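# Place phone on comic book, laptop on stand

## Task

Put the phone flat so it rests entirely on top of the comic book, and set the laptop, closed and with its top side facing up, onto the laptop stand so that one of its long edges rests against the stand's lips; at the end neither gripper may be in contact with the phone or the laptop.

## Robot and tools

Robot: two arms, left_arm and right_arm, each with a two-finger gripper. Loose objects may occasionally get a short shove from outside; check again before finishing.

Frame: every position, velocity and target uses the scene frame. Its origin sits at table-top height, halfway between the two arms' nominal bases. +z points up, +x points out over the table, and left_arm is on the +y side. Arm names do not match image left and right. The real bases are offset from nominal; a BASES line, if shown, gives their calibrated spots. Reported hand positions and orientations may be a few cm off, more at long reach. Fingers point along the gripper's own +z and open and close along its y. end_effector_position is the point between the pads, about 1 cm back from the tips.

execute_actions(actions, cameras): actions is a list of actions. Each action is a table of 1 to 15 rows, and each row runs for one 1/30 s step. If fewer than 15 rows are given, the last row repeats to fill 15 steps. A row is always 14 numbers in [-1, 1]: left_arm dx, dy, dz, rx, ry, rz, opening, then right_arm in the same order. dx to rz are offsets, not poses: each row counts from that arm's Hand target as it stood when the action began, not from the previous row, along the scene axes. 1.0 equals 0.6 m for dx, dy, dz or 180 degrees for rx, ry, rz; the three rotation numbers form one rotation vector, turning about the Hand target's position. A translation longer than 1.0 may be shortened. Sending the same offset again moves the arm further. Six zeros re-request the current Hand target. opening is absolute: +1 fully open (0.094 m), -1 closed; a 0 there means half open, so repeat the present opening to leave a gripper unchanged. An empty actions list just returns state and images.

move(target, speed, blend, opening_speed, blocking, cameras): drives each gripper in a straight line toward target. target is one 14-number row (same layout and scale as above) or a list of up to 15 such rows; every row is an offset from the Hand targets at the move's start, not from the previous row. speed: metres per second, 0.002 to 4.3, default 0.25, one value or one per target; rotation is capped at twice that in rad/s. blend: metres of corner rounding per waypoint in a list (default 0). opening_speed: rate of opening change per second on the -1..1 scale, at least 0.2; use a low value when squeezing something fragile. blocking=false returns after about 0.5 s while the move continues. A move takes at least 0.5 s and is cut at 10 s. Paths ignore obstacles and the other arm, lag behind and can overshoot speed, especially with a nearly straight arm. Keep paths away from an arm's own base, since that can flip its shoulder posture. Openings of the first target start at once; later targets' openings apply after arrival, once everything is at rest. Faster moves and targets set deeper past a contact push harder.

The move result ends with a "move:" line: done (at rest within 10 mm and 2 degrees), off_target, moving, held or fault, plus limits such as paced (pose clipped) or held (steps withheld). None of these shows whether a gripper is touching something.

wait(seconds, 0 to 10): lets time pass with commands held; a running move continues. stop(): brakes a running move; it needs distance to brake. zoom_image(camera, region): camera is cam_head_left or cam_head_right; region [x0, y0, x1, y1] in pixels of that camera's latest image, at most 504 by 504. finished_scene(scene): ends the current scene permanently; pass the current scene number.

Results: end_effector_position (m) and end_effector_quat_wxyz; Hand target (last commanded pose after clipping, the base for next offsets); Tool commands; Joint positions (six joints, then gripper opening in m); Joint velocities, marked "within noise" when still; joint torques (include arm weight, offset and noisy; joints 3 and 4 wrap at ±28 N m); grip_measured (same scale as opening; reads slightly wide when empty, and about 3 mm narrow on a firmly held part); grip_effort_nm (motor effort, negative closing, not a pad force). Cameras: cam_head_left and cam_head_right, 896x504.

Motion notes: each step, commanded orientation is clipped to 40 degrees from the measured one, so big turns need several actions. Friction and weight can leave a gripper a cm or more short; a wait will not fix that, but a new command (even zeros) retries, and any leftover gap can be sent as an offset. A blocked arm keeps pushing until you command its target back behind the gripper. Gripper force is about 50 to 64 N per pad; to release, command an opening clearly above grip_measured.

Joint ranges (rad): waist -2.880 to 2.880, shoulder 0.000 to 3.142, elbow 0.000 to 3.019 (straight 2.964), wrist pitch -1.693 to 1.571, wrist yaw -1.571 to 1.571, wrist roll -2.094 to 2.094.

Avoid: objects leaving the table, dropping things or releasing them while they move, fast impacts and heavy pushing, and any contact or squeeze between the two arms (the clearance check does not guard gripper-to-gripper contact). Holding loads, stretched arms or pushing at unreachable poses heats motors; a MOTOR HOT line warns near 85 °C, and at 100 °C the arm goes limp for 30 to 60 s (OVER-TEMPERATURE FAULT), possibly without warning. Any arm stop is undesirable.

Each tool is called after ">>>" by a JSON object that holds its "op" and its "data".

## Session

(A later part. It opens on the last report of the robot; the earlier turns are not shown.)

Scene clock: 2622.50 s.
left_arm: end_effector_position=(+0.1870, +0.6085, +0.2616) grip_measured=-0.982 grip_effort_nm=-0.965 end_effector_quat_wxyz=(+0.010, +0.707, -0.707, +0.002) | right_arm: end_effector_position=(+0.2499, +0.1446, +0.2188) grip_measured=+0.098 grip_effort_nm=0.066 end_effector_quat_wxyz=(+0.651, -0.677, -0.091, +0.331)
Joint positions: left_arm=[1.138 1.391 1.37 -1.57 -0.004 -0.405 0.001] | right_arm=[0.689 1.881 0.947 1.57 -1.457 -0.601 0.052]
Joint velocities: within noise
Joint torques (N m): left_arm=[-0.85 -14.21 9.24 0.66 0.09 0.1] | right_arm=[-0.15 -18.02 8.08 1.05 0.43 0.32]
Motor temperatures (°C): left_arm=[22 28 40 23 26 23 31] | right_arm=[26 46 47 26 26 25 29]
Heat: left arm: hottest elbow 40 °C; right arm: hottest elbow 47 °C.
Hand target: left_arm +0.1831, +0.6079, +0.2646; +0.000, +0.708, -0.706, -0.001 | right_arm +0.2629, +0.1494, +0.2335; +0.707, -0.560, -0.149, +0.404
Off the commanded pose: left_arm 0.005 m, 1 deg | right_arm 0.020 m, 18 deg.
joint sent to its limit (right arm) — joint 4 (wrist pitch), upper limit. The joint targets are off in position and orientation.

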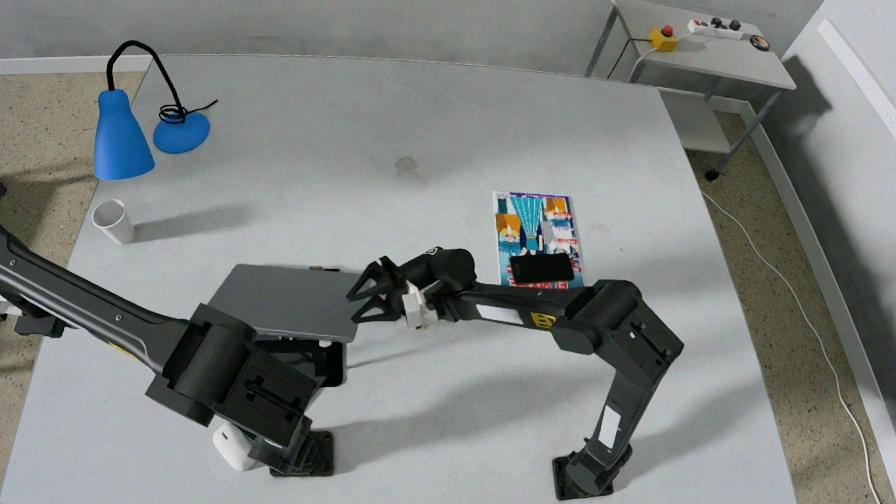

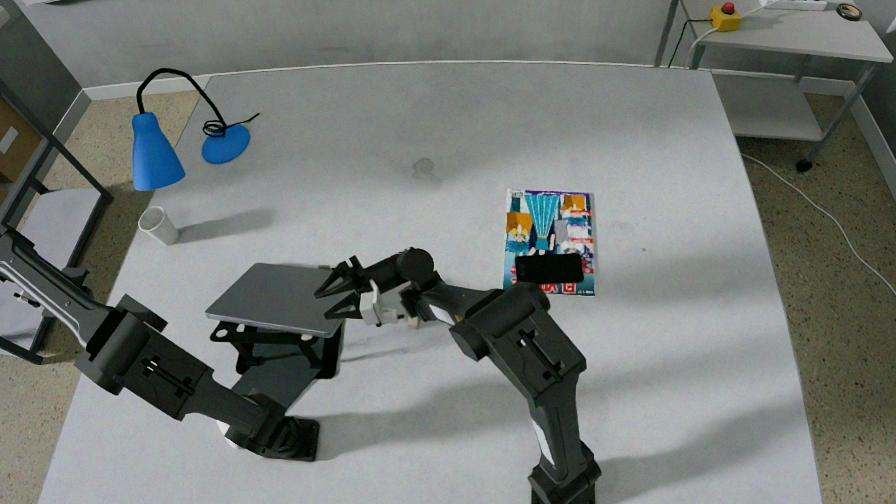

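>>> {"op": "move", "data": {"target": [[0,0,0,0,0,0,-1,-0.015,0.015,-0.05,0,0,0,0.1]], "speed": 0.08}}

>>> {"op": "zoom_image", "data": {"camera": "cam_head_left", "region": [240, 240, 400, 360]}}

>>> {"op": "zoom_image", "data": {"camera": "cam_head_right", "region": [200, 240, 360, 360]}}

Scene clock: 2639.30 s.
left_arm: end_effector_position=(+0.1870, +0.6085, +0.2616) grip_measured=-0.982 grip_effort_nm=-0.965 end_effector_quat_wxyz=(+0.010, +0.707, -0.707, +0.002) | right_arm: end_effector_position=(+0.2525, +0.1492, +0.2075) grip_measured=+0.099 grip_effort_nm=0.061 end_effector_quat_wxyz=(+0.660, -0.673, -0.090, +0.322)
Joint positions: left_arm=[1.138 1.391 1.37 -1.57 -0.004 -0.405 0.001] | right_arm=[0.694 1.909 0.947 1.57 -1.433 -0.646 0.052]
Joint velocities: within noise
Joint torques (N m): left_arm=[-0.67 -14.39 9.32 0.75 0.03 0.1] | right_arm=[1.55 -15.68 7.21 1.09 0.39 0.18]
Motor temperatures (°C): left_arm=[22 28 40 23 26 23 31] | right_arm=[26 46 46 26 26 24 28]
Heat: left arm: hottest elbow 40 °C; right arm: hottest shoulder 46 °C.
Hand target: left_arm +0.1831, +0.6079, +0.2646; +0.000, +0.708, -0.706, -0.001 | right_arm +0.2537, +0.1584, +0.2037; +0.707, -0.560, -0.149, +0.404
Off the commanded pose: left_arm 0.005 m, 1 deg | right_arm 0.010 m, 18 deg.
joint sent to its limit (right arm) — joint 4 (wrist pitch), upper limit. The joint targets are off in orientation, not in position.
move: off_target (right_arm)

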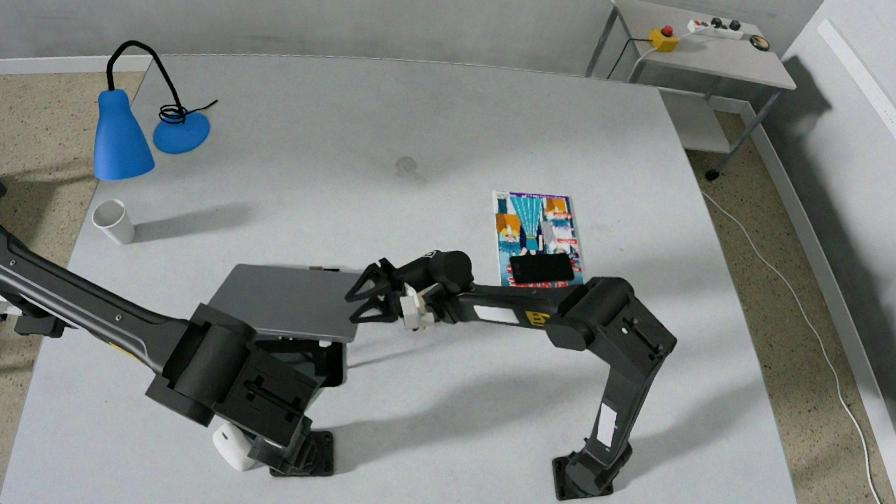

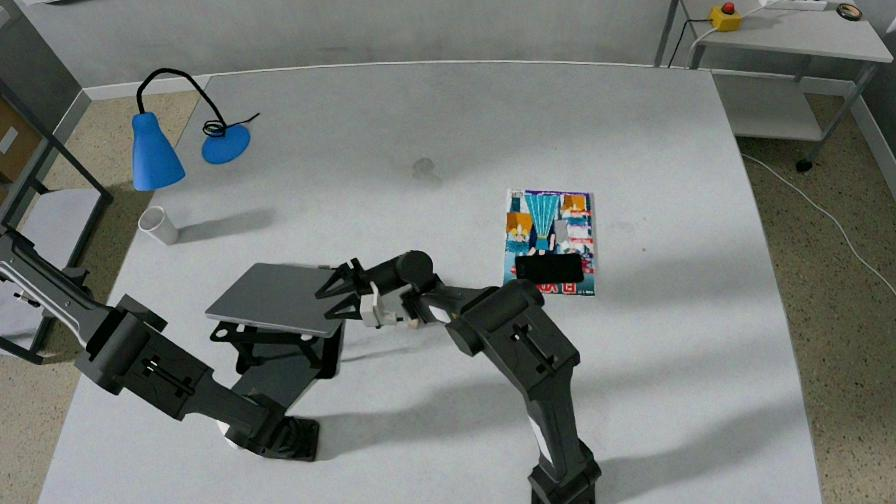

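Scaled by 3.150.

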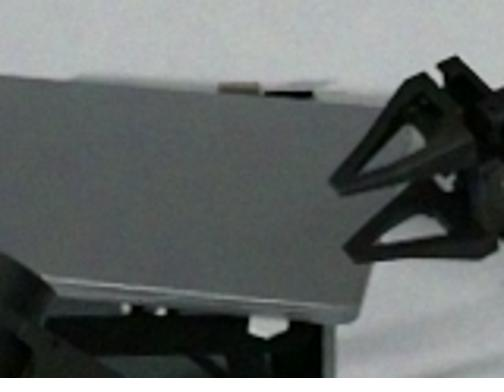

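Scaled by 3.150.

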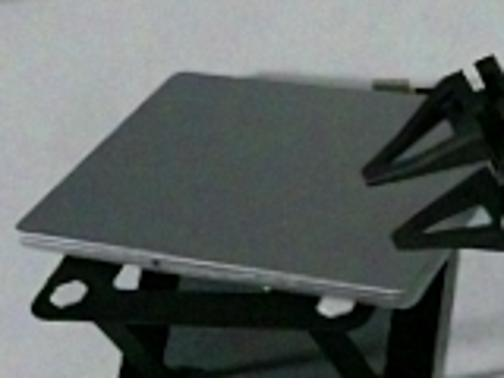

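>>> {"op": "zoom_image", "data": {"camera": "cam_head_left", "region": [225, 250, 345, 290]}}

>>> {"op": "zoom_image", "data": {"camera": "cam_head_right", "region": [240, 250, 360, 290]}}

>>> {"op": "zoom_image", "data": {"camera": "cam_head_right", "region": [195, 290, 255, 350]}}

Scaled by 4.200.

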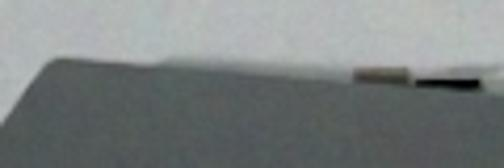

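Scaled by 4.200.

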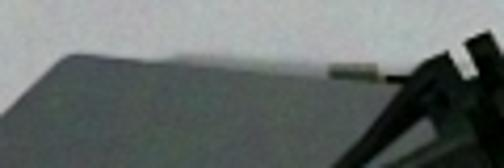

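Scaled by 8.400.

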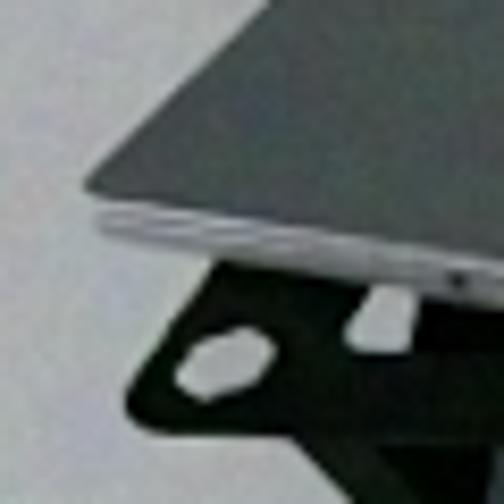

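>>> {"op": "move", "data": {"target": [[0,0,0,0,0,0,-1,0.03,-0.2,0.03,0,0,0,0.1],[0,0,0,0,0,0,-1,0.06,-0.25,-0.03,-0.129,0.04,-0.264,0.1],[0,0,0,0,0,0,-1,0.085,-0.15,-0.145,-0.129,0.04,-0.264,0.1]], "speed": 0.2}}

>>> {"op": "zoom_image", "data": {"camera": "cam_head_left", "region": [240, 230, 420, 365]}}

>>> {"op": "zoom_image", "data": {"camera": "cam_head_right", "region": [240, 230, 420, 365]}}

Scene clock: 2663.67 s.
left_arm: end_effector_position=(+0.1870, +0.6085, +0.2616) grip_measured=-0.982 grip_effort_nm=-0.965 end_effector_quat_wxyz=(+0.010, +0.707, -0.707, +0.002) | right_arm: end_effector_position=(+0.2988, +0.0584, +0.1130) grip_measured=+0.099 grip_effort_nm=0.066 end_effector_quat_wxyz=(+0.686, -0.677, +0.225, +0.144)
Joint positions: left_arm=[1.138 1.391 1.37 -1.57 -0.004 -0.405 0.001] | right_arm=[0.565 1.808 0.542 1.236 -0.888 -1.065 0.052]
Joint velocities: within noise
Joint torques (N m): left_arm=[-1.2 -14.33 9.39 0.68 0.08 0.08] | right_arm=[1.2 -12.45 5.89 1.91 0.07 0.23]
Motor temperatures (°C): left_arm=[22 28 39 23 26 23 31] | right_arm=[26 45 45 26 26 24 28]
Heat: left arm: hottest elbow 39 °C; right arm: hottest shoulder 45 °C.
Hand target: left_arm +0.1831, +0.6079, +0.2646; +0.000, +0.708, -0.706, -0.001 | right_arm +0.3048, +0.0683, +0.1166; +0.693, -0.674, +0.213, +0.142
Off the commanded pose: left_arm 0.005 m, 1 deg | right_arm 0.012 m, 2 deg.
move: off_target (right_arm)

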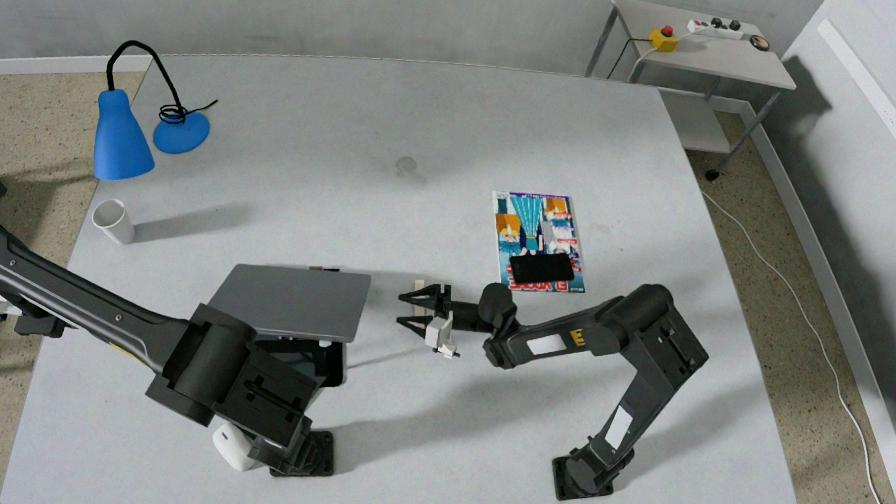

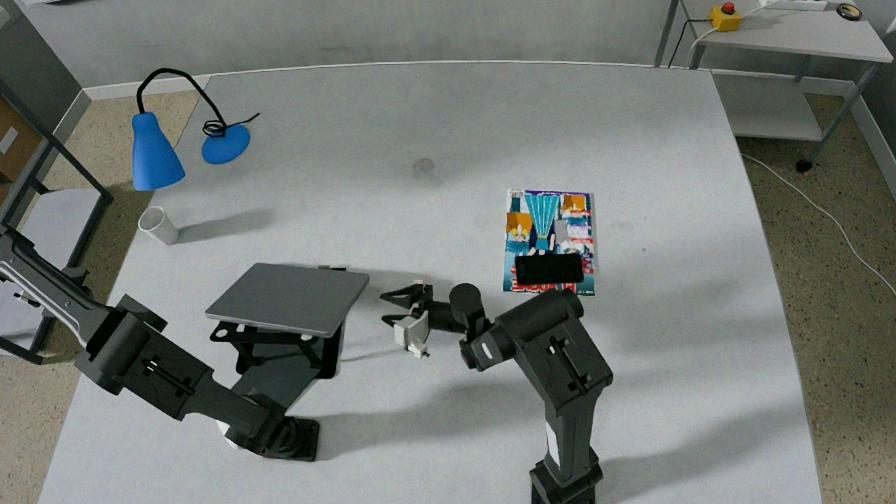

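Scaled by 2.800.

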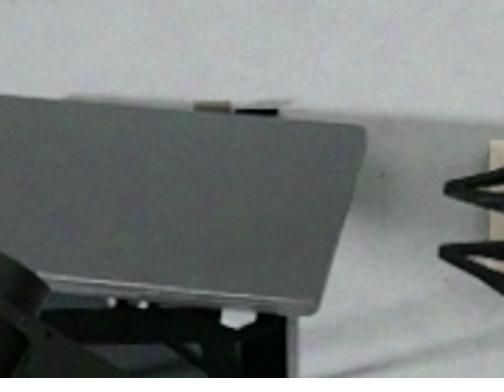

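Scaled by 2.800.

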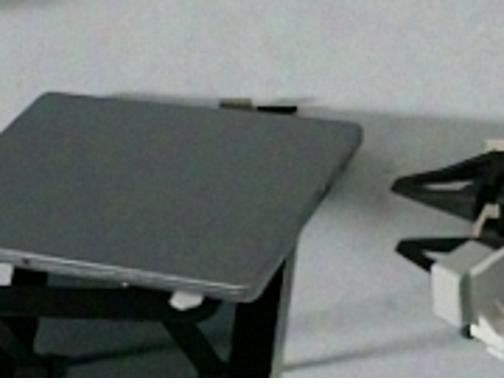

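>>> {"op": "move", "data": {"target": [[0,0,0,0,0,0,-1,-0.1,0,0.1,0,0,0,-1],[0,0,0,0,0,0,-1,-0.22,0.1,0.06,0,0,0,-1]], "speed": 0.15}}

>>> {"op": "zoom_image", "data": {"camera": "cam_head_left", "region": [240, 250, 420, 385]}}

>>> {"op": "zoom_image", "data": {"camera": "cam_head_right", "region": [240, 250, 420, 385]}}

Scene clock: 2674.87 s.
left_arm: end_effector_position=(+0.1870, +0.6085, +0.2616) grip_measured=-0.982 grip_effort_nm=-0.969 end_effector_quat_wxyz=(+0.010, +0.707, -0.707, +0.002) | right_arm: end_effector_position=(+0.1780, +0.1275, +0.1604) grip_measured=-0.991 grip_effort_nm=-0.501 end_effector_quat_wxyz=(+0.696, -0.671, +0.214, +0.138)
Joint positions: left_arm=[1.138 1.391 1.37 -1.57 -0.004 -0.405 0.001] | right_arm=[0.953 1.59 0.435 1.164 -0.5 -1.061 0]
Joint velocities: within noise
Joint torques (N m): left_arm=[-0.73 -14.1 9.59 0.76 0.06 0.07] | right_arm=[1.32 -9.99 4.11 2.22 0.08 0.2]
Motor temperatures (°C): left_arm=[22 28 39 23 26 23 31] | right_arm=[26 44 45 26 25 24 28]
Heat: left arm: hottest elbow 39 °C; right arm: hottest elbow 45 °C.
Hand target: left_arm +0.1831, +0.6079, +0.2646; +0.000, +0.708, -0.706, -0.001 | right_arm +0.1728, +0.1284, +0.1527; +0.693, -0.674, +0.213, +0.142
Off the commanded pose: left_arm 0.005 m, 1 deg | right_arm 0.009 m, 1 deg.
move: done

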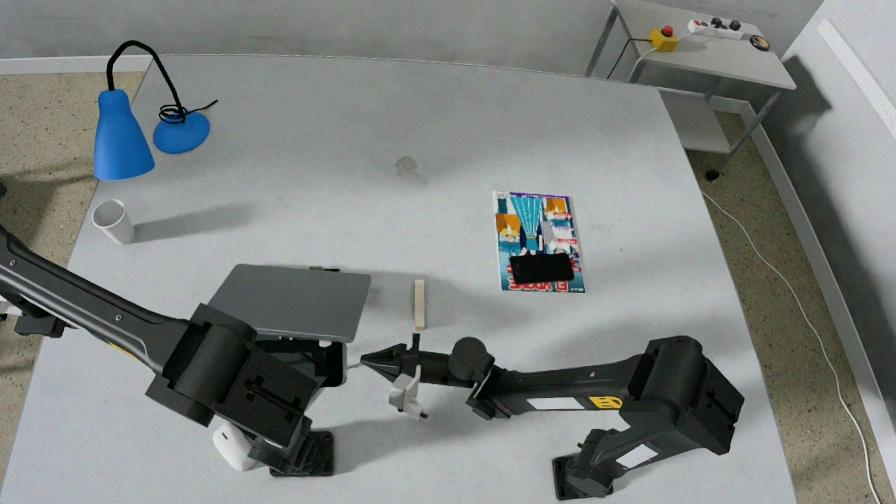

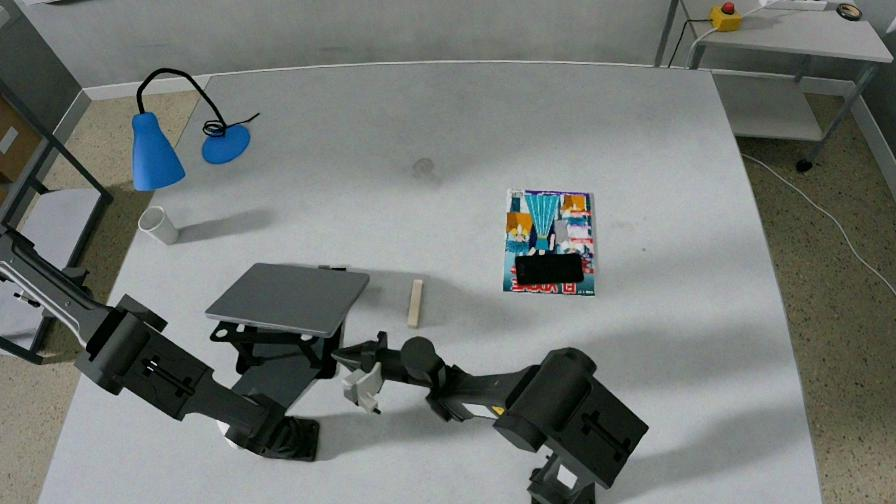

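Scaled by 2.800.

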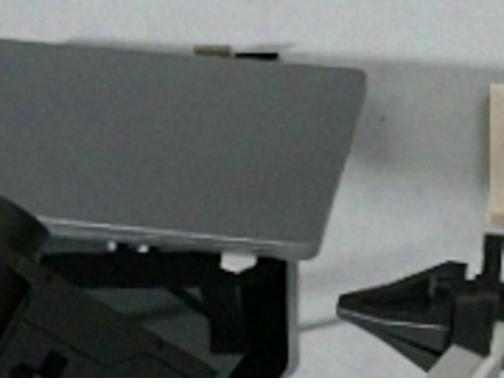

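Scaled by 2.800.

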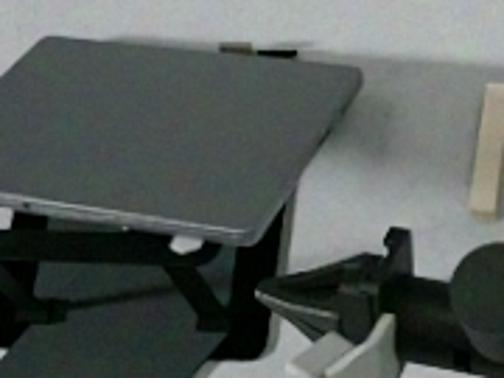

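>>> {"op": "move", "data": {"target": [[0,0,0,0,0,0,-1,0,0.1,-0.025,0,0,0,-1],[0,0,0,0,0,0,-1,0.06,0.1,-0.025,0,0,0,-1]], "speed": [0.12,0.06]}}

>>> {"op": "zoom_image", "data": {"camera": "cam_head_left", "region": [240, 250, 420, 385]}}

>>> {"op": "zoom_image", "data": {"camera": "cam_head_right", "region": [240, 250, 420, 385]}}

Scene clock: 2680.47 s.
left_arm: end_effector_position=(+0.1870, +0.6085, +0.2616) grip_measured=-0.982 grip_effort_nm=-0.965 end_effector_quat_wxyz=(+0.010, +0.707, -0.707, +0.002) | right_arm: end_effector_position=(+0.1965, +0.1787, +0.1381) grip_measured=-0.991 grip_effort_nm=-0.491 end_effector_quat_wxyz=(+0.691, -0.676, +0.212, +0.145)
Joint positions: left_arm=[1.138 1.391 1.37 -1.57 -0.004 -0.405 0.001] | right_arm=[0.984 1.752 0.581 1.168 -0.485 -1.061 0]
Joint velocities: within noise
Joint torques (N m): left_arm=[-0.67 -13.98 9.52 0.76 0.01 0.08] | right_arm=[-0.21 -12.1 7.28 1.13 -0.03 0.2]
Motor temperatures (°C): left_arm=[22 28 39 23 26 23 31] | right_arm=[26 43 44 26 25 24 28]
Heat: left arm: hottest elbow 39 °C; right arm: hottest elbow 44 °C.
Hand target: left_arm +0.1831, +0.6079, +0.2646; +0.000, +0.708, -0.706, -0.001 | right_arm +0.2089, +0.1883, +0.1375; +0.693, -0.674, +0.213, +0.142
Off the commanded pose: left_arm 0.005 m, 1 deg | right_arm 0.016 m, 1 deg.
move: off_target (right_arm)

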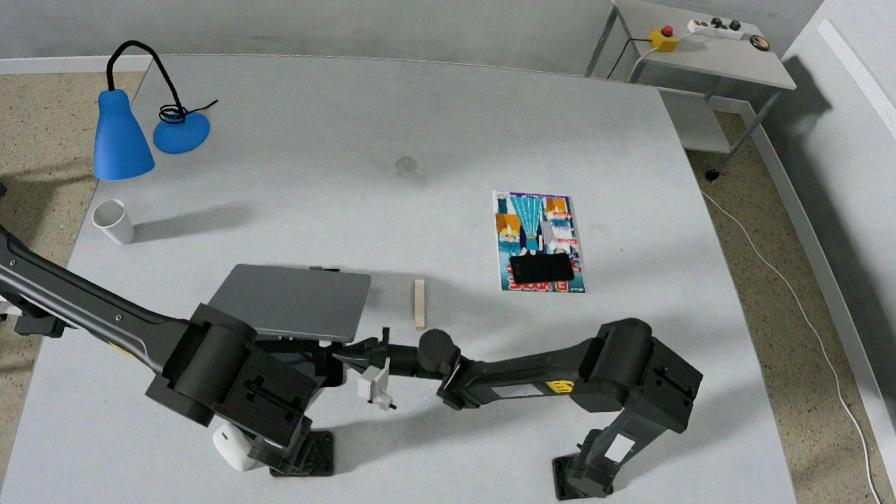

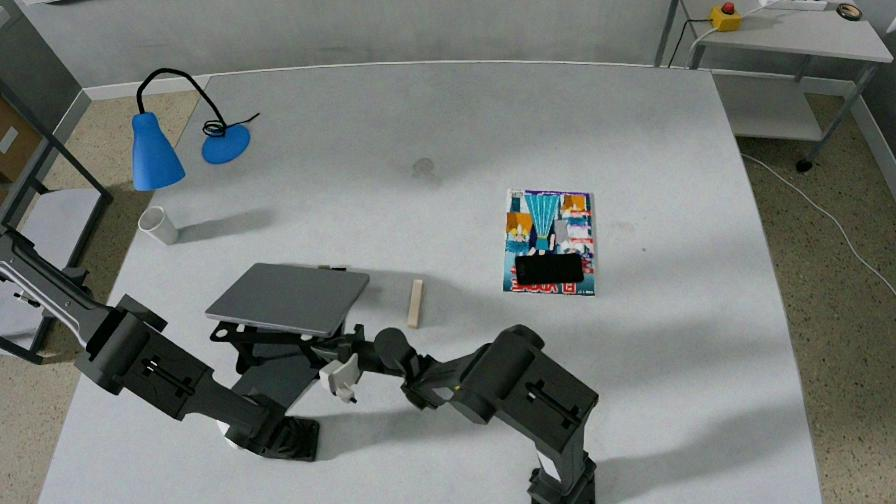

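Scaled by 2.800.

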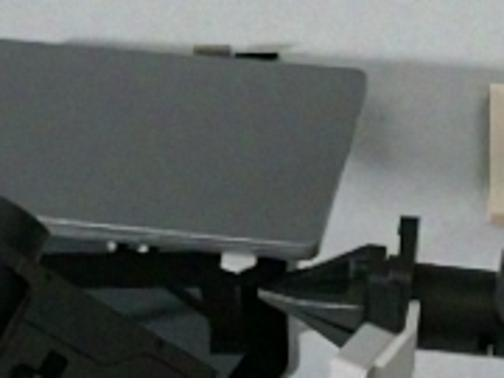

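Scaled by 2.800.

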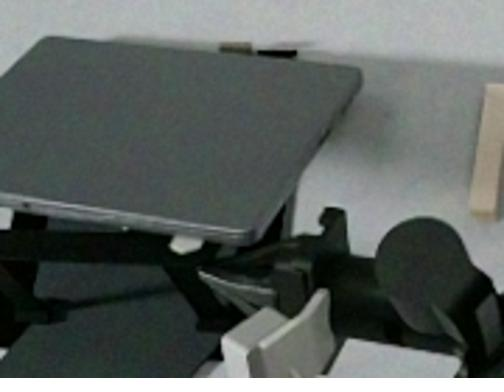

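>>> {"op": "move", "data": {"target": [[0,0,0,0,0,0,-1,-0.05,-0.03,0,0,0,0,-1],[0,0,0,0,0,0,-1,-0.05,-0.03,0.025,0,0,0,-1],[0,0,0,0,0,0,-1,0.04,-0.025,0.025,0,0,0,-1]], "speed": [0.12,0.12,0.06]}}

>>> {"op": "zoom_image", "data": {"camera": "cam_head_left", "region": [240, 250, 420, 385]}}

>>> {"op": "zoom_image", "data": {"camera": "cam_head_right", "region": [240, 250, 420, 385]}}

Scene clock: 2685.63 s.
left_arm: end_effector_position=(+0.1870, +0.6085, +0.2616) grip_measured=-0.982 grip_effort_nm=-0.965 end_effector_quat_wxyz=(+0.010, +0.707, -0.707, +0.002) | right_arm: end_effector_position=(+0.2053, +0.1609, +0.1478) grip_measured=-0.991 grip_effort_nm=-0.496 end_effector_quat_wxyz=(+0.685, -0.682, +0.206, +0.157)
Joint positions: left_arm=[1.138 1.391 1.37 -1.57 -0.004 -0.405 0.001] | right_arm=[0.927 1.697 0.563 1.118 -0.571 -1.061 0]
Joint velocities: within noise
Joint torques (N m): left_arm=[-0.38 -13.8 9.4 0.68 0.07 0.11] | right_arm=[-1.38 -11.34 9.01 0.99 0.39 0.19]
Motor temperatures (°C): left_arm=[22 28 39 23 26 23 31] | right_arm=[26 43 44 26 25 24 28]
Heat: left arm: hottest elbow 39 °C; right arm: hottest elbow 44 °C.
Hand target: left_arm +0.1831, +0.6079, +0.2646; +0.000, +0.708, -0.706, -0.001 | right_arm +0.2328, +0.1734, +0.1525; +0.693, -0.674, +0.213, +0.142
Off the commanded pose: left_arm 0.005 m, 1 deg | right_arm 0.031 m, 2 deg.
move: off_target (right_arm)

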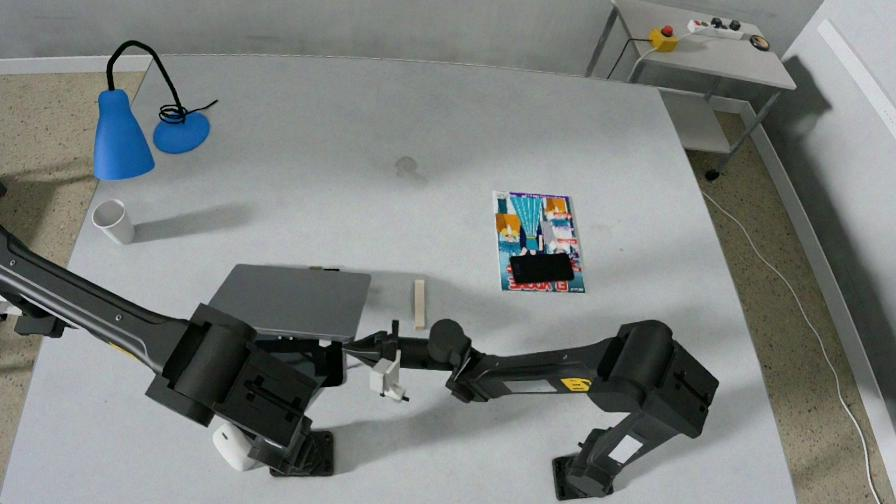

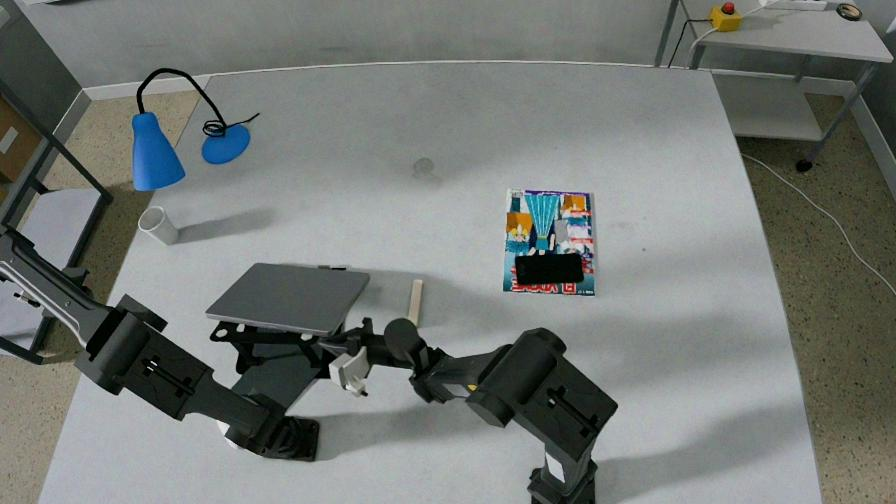

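Scaled by 2.800.

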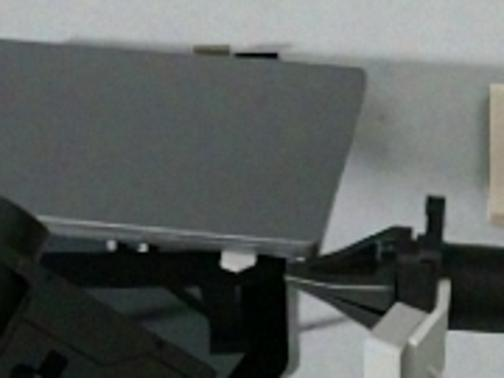

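Scaled by 2.800.

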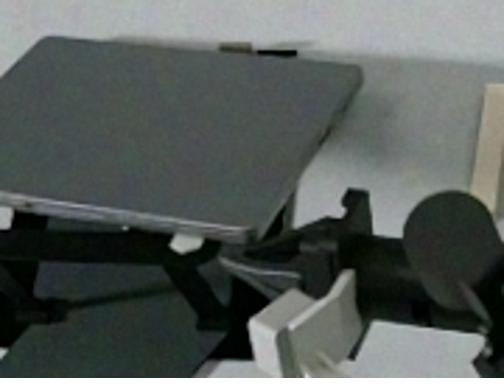

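>>> {"op": "move", "data": {"target": [[0,0,0,0,0,0,-1,0.025,0,0.01,0,0,0,-1]], "speed": 0.05}}

>>> {"op": "zoom_image", "data": {"camera": "cam_head_left", "region": [240, 250, 420, 385]}}

>>> {"op": "zoom_image", "data": {"camera": "cam_head_right", "region": [240, 250, 420, 385]}}

Scene clock: 2690.33 s.
left_arm: end_effector_position=(+0.1870, +0.6085, +0.2616) grip_measured=-0.982 grip_effort_nm=-0.965 end_effector_quat_wxyz=(+0.010, +0.707, -0.707, +0.002) | right_arm: end_effector_position=(+0.2354, +0.1649, +0.1585) grip_measured=-0.991 grip_effort_nm=-0.491 end_effector_quat_wxyz=(+0.691, -0.675, +0.211, +0.146)
Joint positions: left_arm=[1.138 1.391 1.37 -1.57 -0.004 -0.405 0.001] | right_arm=[0.881 1.703 0.618 1.083 -0.589 -1.061 0]
Joint velocities: within noise
Joint torques (N m): left_arm=[-0.32 -14.04 9.46 0.55 0.08 0.05] | right_arm=[-0.15 -12.22 7.68 1.11 0.05 0.2]
Motor temperatures (°C): left_arm=[22 28 39 23 26 23 31] | right_arm=[26 43 44 26 25 24 28]
Heat: left arm: hottest elbow 39 °C; right arm: hottest elbow 44 °C.
Hand target: left_arm +0.1831, +0.6079, +0.2646; +0.000, +0.708, -0.706, -0.001 | right_arm +0.2478, +0.1734, +0.1587; +0.693, -0.674, +0.213, +0.142
Off the commanded pose: left_arm 0.005 m, 1 deg | right_arm 0.015 m, 1 deg.
move: off_target (right_arm)

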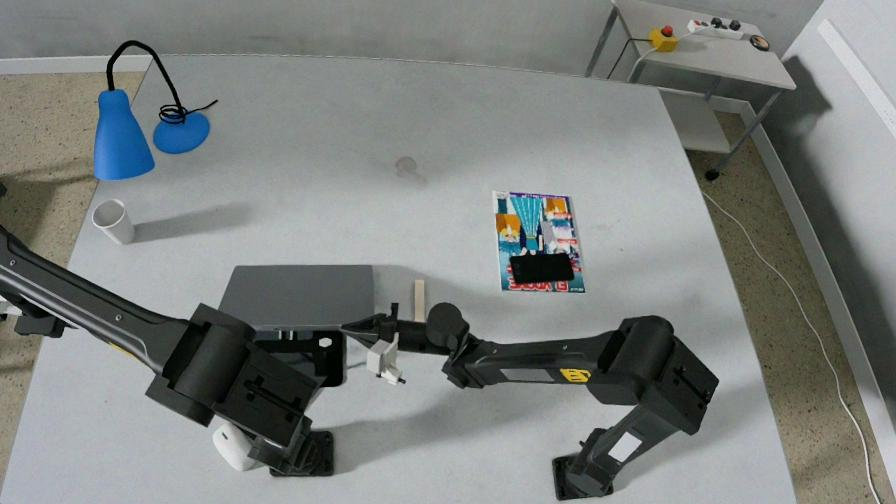

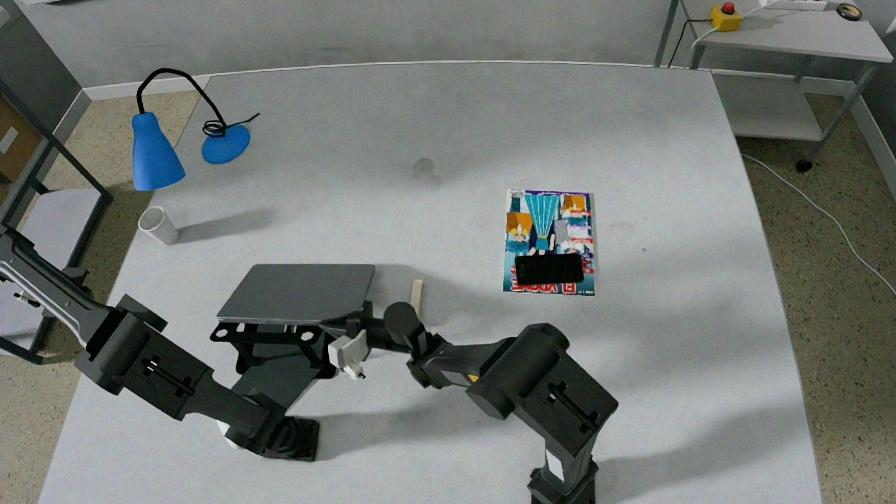

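Scaled by 2.800.

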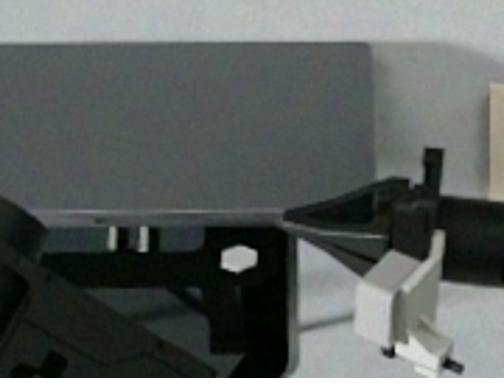

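Scaled by 2.800.

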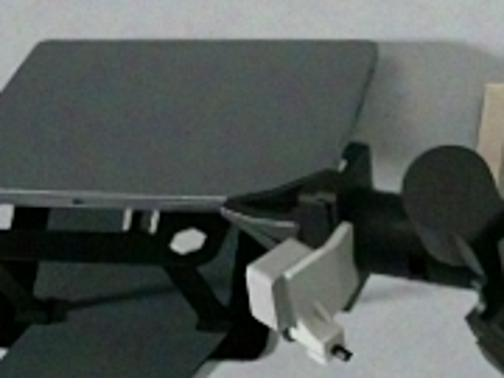

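>>> {"op": "move", "data": {"target": [[0,0,0,0,0,0,-1,-0.06,0,0,0,0,0,-1],[0,0,0,0,0,0,-1,-0.04,-0.2,0.06,0,0,0.022,-1],[0,0,0,0,0,0,-1,0.14,-0.2,0,0,0,0.022,0.1],[0,0,0,0,0,0,-1,0.145,-0.19,-0.085,0,0,0.022,0.1]], "speed": [0.08,0.2,0.2,0.15]}}

>>> {"op": "zoom_image", "data": {"camera": "cam_head_left", "region": [240, 230, 420, 365]}}

>>> {"op": "zoom_image", "data": {"camera": "cam_head_right", "region": [240, 230, 420, 365]}}

Scene clock: 2703.93 s.
left_arm: end_effector_position=(+0.1870, +0.6085, +0.2616) grip_measured=-0.982 grip_effort_nm=-0.965 end_effector_quat_wxyz=(+0.010, +0.707, -0.707, +0.002) | right_arm: end_effector_position=(+0.3251, +0.0528, +0.1055) grip_measured=+0.099 grip_effort_nm=0.066 end_effector_quat_wxyz=(+0.681, -0.684, +0.197, +0.171)
Joint positions: left_arm=[1.138 1.391 1.37 -1.57 -0.004 -0.405 0.001] | right_arm=[0.497 1.873 0.63 1.215 -1.033 -1.068 0.052]
Joint velocities: within noise
Joint torques (N m): left_arm=[-0.56 -14.45 9.37 0.68 0.06 0.08] | right_arm=[0.62 -13.51 5.98 1.84 0.05 0.27]
Motor temperatures (°C): left_arm=[22 28 39 23 26 23 31] | right_arm=[26 43 44 26 25 24 27]
Heat: left arm: hottest elbow 39 °C; right arm: hottest elbow 44 °C.
Hand target: left_arm +0.1831, +0.6079, +0.2646; +0.000, +0.708, -0.706, -0.001 | right_arm +0.3348, +0.0594, +0.1077; +0.688, -0.681, +0.189, +0.166
Off the commanded pose: left_arm 0.005 m, 1 deg | right_arm 0.012 m, 1 deg.
move: off_target (right_arm); target 3's new opening was sent with right_arm's hand 0.018 m and 2 deg from that target

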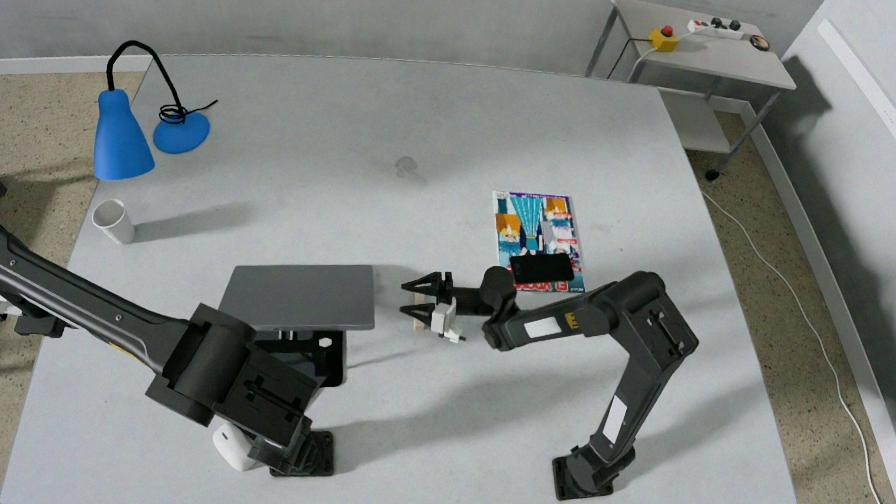

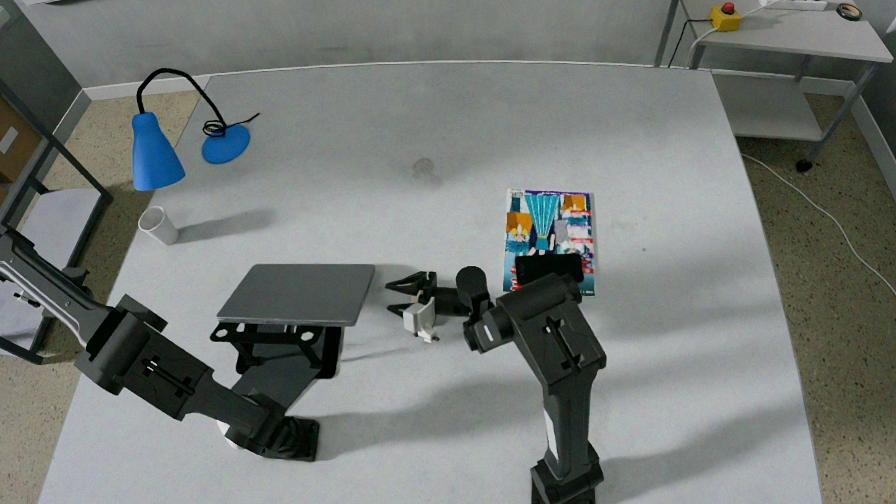

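Scaled by 2.800.

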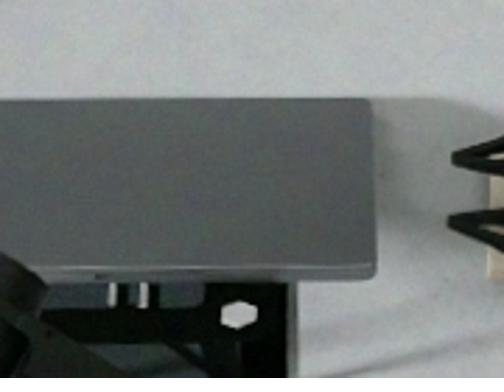

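Scaled by 2.800.

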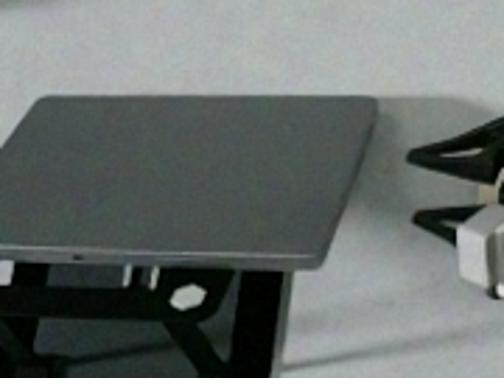

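>>> {"op": "move", "data": {"target": [[0,0,0,0,0,0,-1,0.015,0,-0.05,0,0,0,0.2],[0,0,0,0,0,0,-1,0.02,0.11,-0.05,0,0,0,0.2]], "speed": [0.12,0.1]}}

>>> {"op": "zoom_image", "data": {"camera": "cam_head_left", "region": [240, 230, 420, 365]}}

>>> {"op": "zoom_image", "data": {"camera": "cam_head_right", "region": [240, 230, 420, 365]}}

Scene clock: 2709.83 s.
left_arm: end_effector_position=(+0.1870, +0.6085, +0.2616) grip_measured=-0.982 grip_effort_nm=-0.965 end_effector_quat_wxyz=(+0.010, +0.707, -0.707, +0.002) | right_arm: end_effector_position=(+0.3419, +0.1148, +0.0853) grip_measured=+0.199 grip_effort_nm=0.071 end_effector_quat_wxyz=(+0.691, -0.680, +0.188, +0.159)
Joint positions: left_arm=[1.138 1.391 1.37 -1.57 -0.004 -0.405 0.001] | right_arm=[0.603 2.008 0.769 1.248 -0.918 -1.067 0.056]
Joint velocities: within noise
Joint torques (N m): left_arm=[-1.2 -14.33 9.35 0.53 0.08 0.04] | right_arm=[1.2 -15.15 6.15 0.95 0.09 0.25]
Motor temperatures (°C): left_arm=[22 28 39 23 26 23 31] | right_arm=[26 42 43 26 25 24 27]
Heat: left arm: hottest elbow 39 °C; right arm: hottest elbow 43 °C.
Hand target: left_arm +0.1831, +0.6079, +0.2646; +0.000, +0.708, -0.706, -0.001 | right_arm +0.3469, +0.1252, +0.0776; +0.688, -0.681, +0.190, +0.166
Off the commanded pose: left_arm 0.005 m, 1 deg | right_arm 0.014 m, 1 deg.
move: off_target (right_arm)

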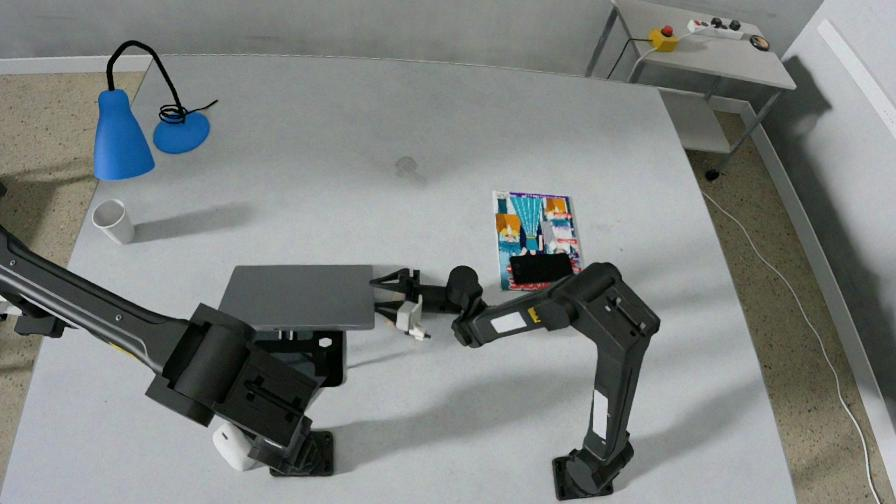

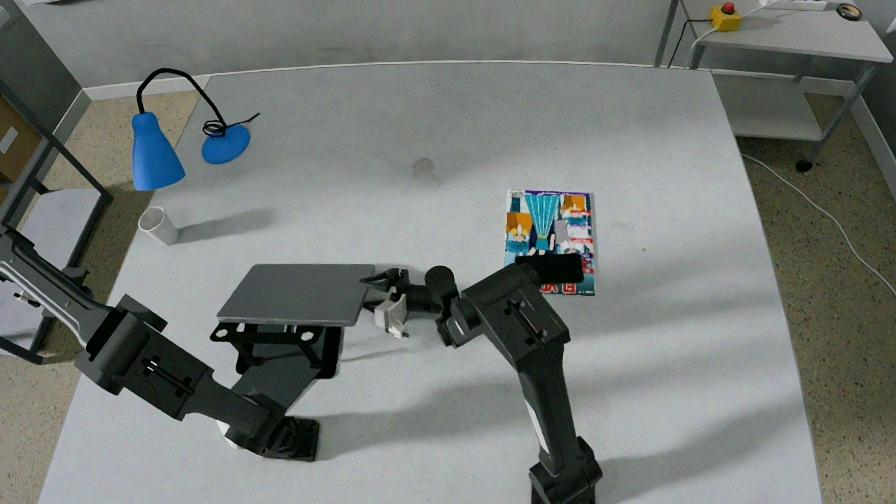

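Scaled by 2.800.

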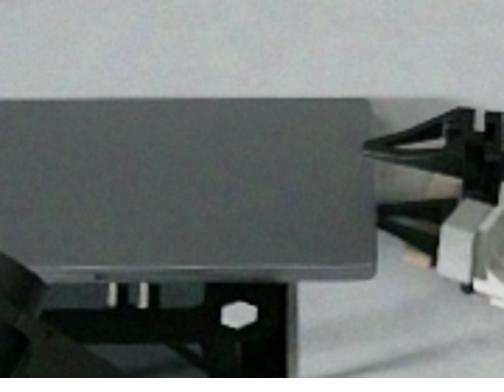

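Scaled by 2.800.

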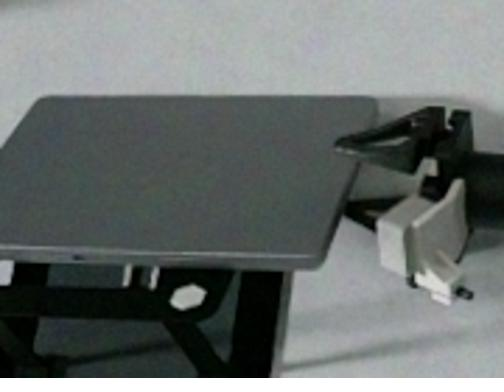

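>>> {"op": "execute_actions", "data": {"actions": []}}

>>> {"op": "zoom_image", "data": {"camera": "cam_head_left", "region": [240, 230, 420, 365]}}

Scene clock: 2723.50 s.
left_arm: end_effector_position=(+0.1870, +0.6085, +0.2616) grip_measured=-0.982 grip_effort_nm=-0.969 end_effector_quat_wxyz=(+0.010, +0.707, -0.707, +0.002) | right_arm: end_effector_position=(+0.3419, +0.1148, +0.0853) grip_measured=+0.199 grip_effort_nm=0.066 end_effector_quat_wxyz=(+0.691, -0.680, +0.188, +0.159)
Joint positions: left_arm=[1.138 1.391 1.37 -1.57 -0.004 -0.405 0.001] | right_arm=[0.603 2.008 0.769 1.248 -0.918 -1.067 0.056]
Joint velocities: within noise
Joint torques (N m): left_arm=[-1.49 -13.39 9.55 0.98 0.07 0.13] | right_arm=[1.2 -15.15 6.17 0.91 0.08 0.26]
Motor temperatures (°C): left_arm=[22 28 39 23 26 23 31] | right_arm=[26 43 43 26 25 24 27]
Heat: left arm: hottest elbow 39 °C; right arm: hottest shoulder 43 °C.
Hand target: left_arm +0.1831, +0.6079, +0.2646; +0.000, +0.708, -0.706, -0.001 | right_arm +0.3469, +0.1252, +0.0776; +0.688, -0.681, +0.190, +0.165
Tool commands: left_gripper/opening=-1.0 right_gripper/opening=+0.2
Off the commanded pose: left_arm 0.005 m, 1 deg | right_arm 0.014 m, 1 deg.

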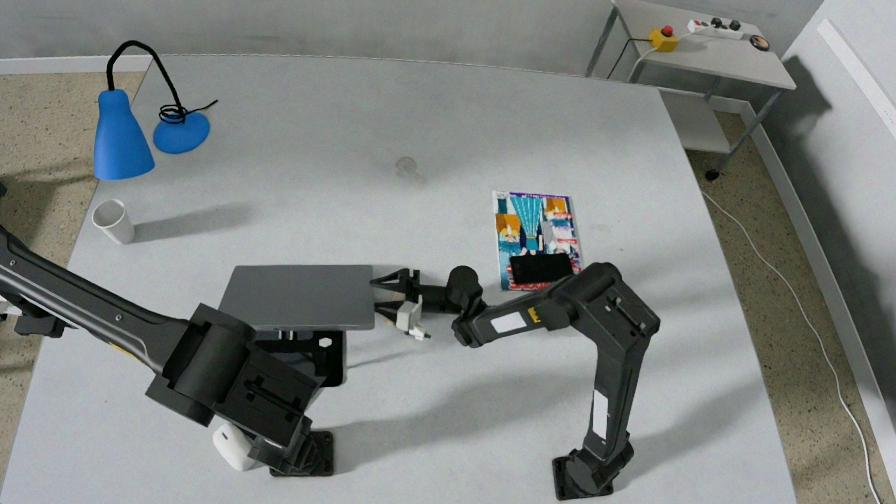

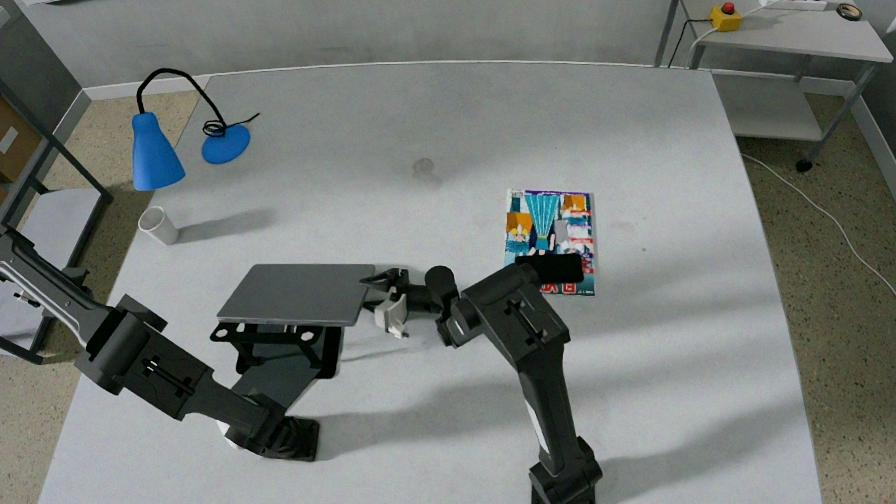

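Scaled by 2.800.

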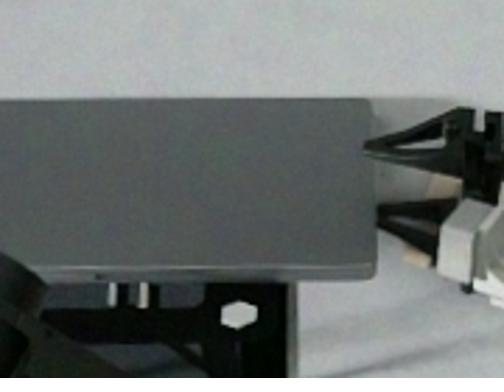

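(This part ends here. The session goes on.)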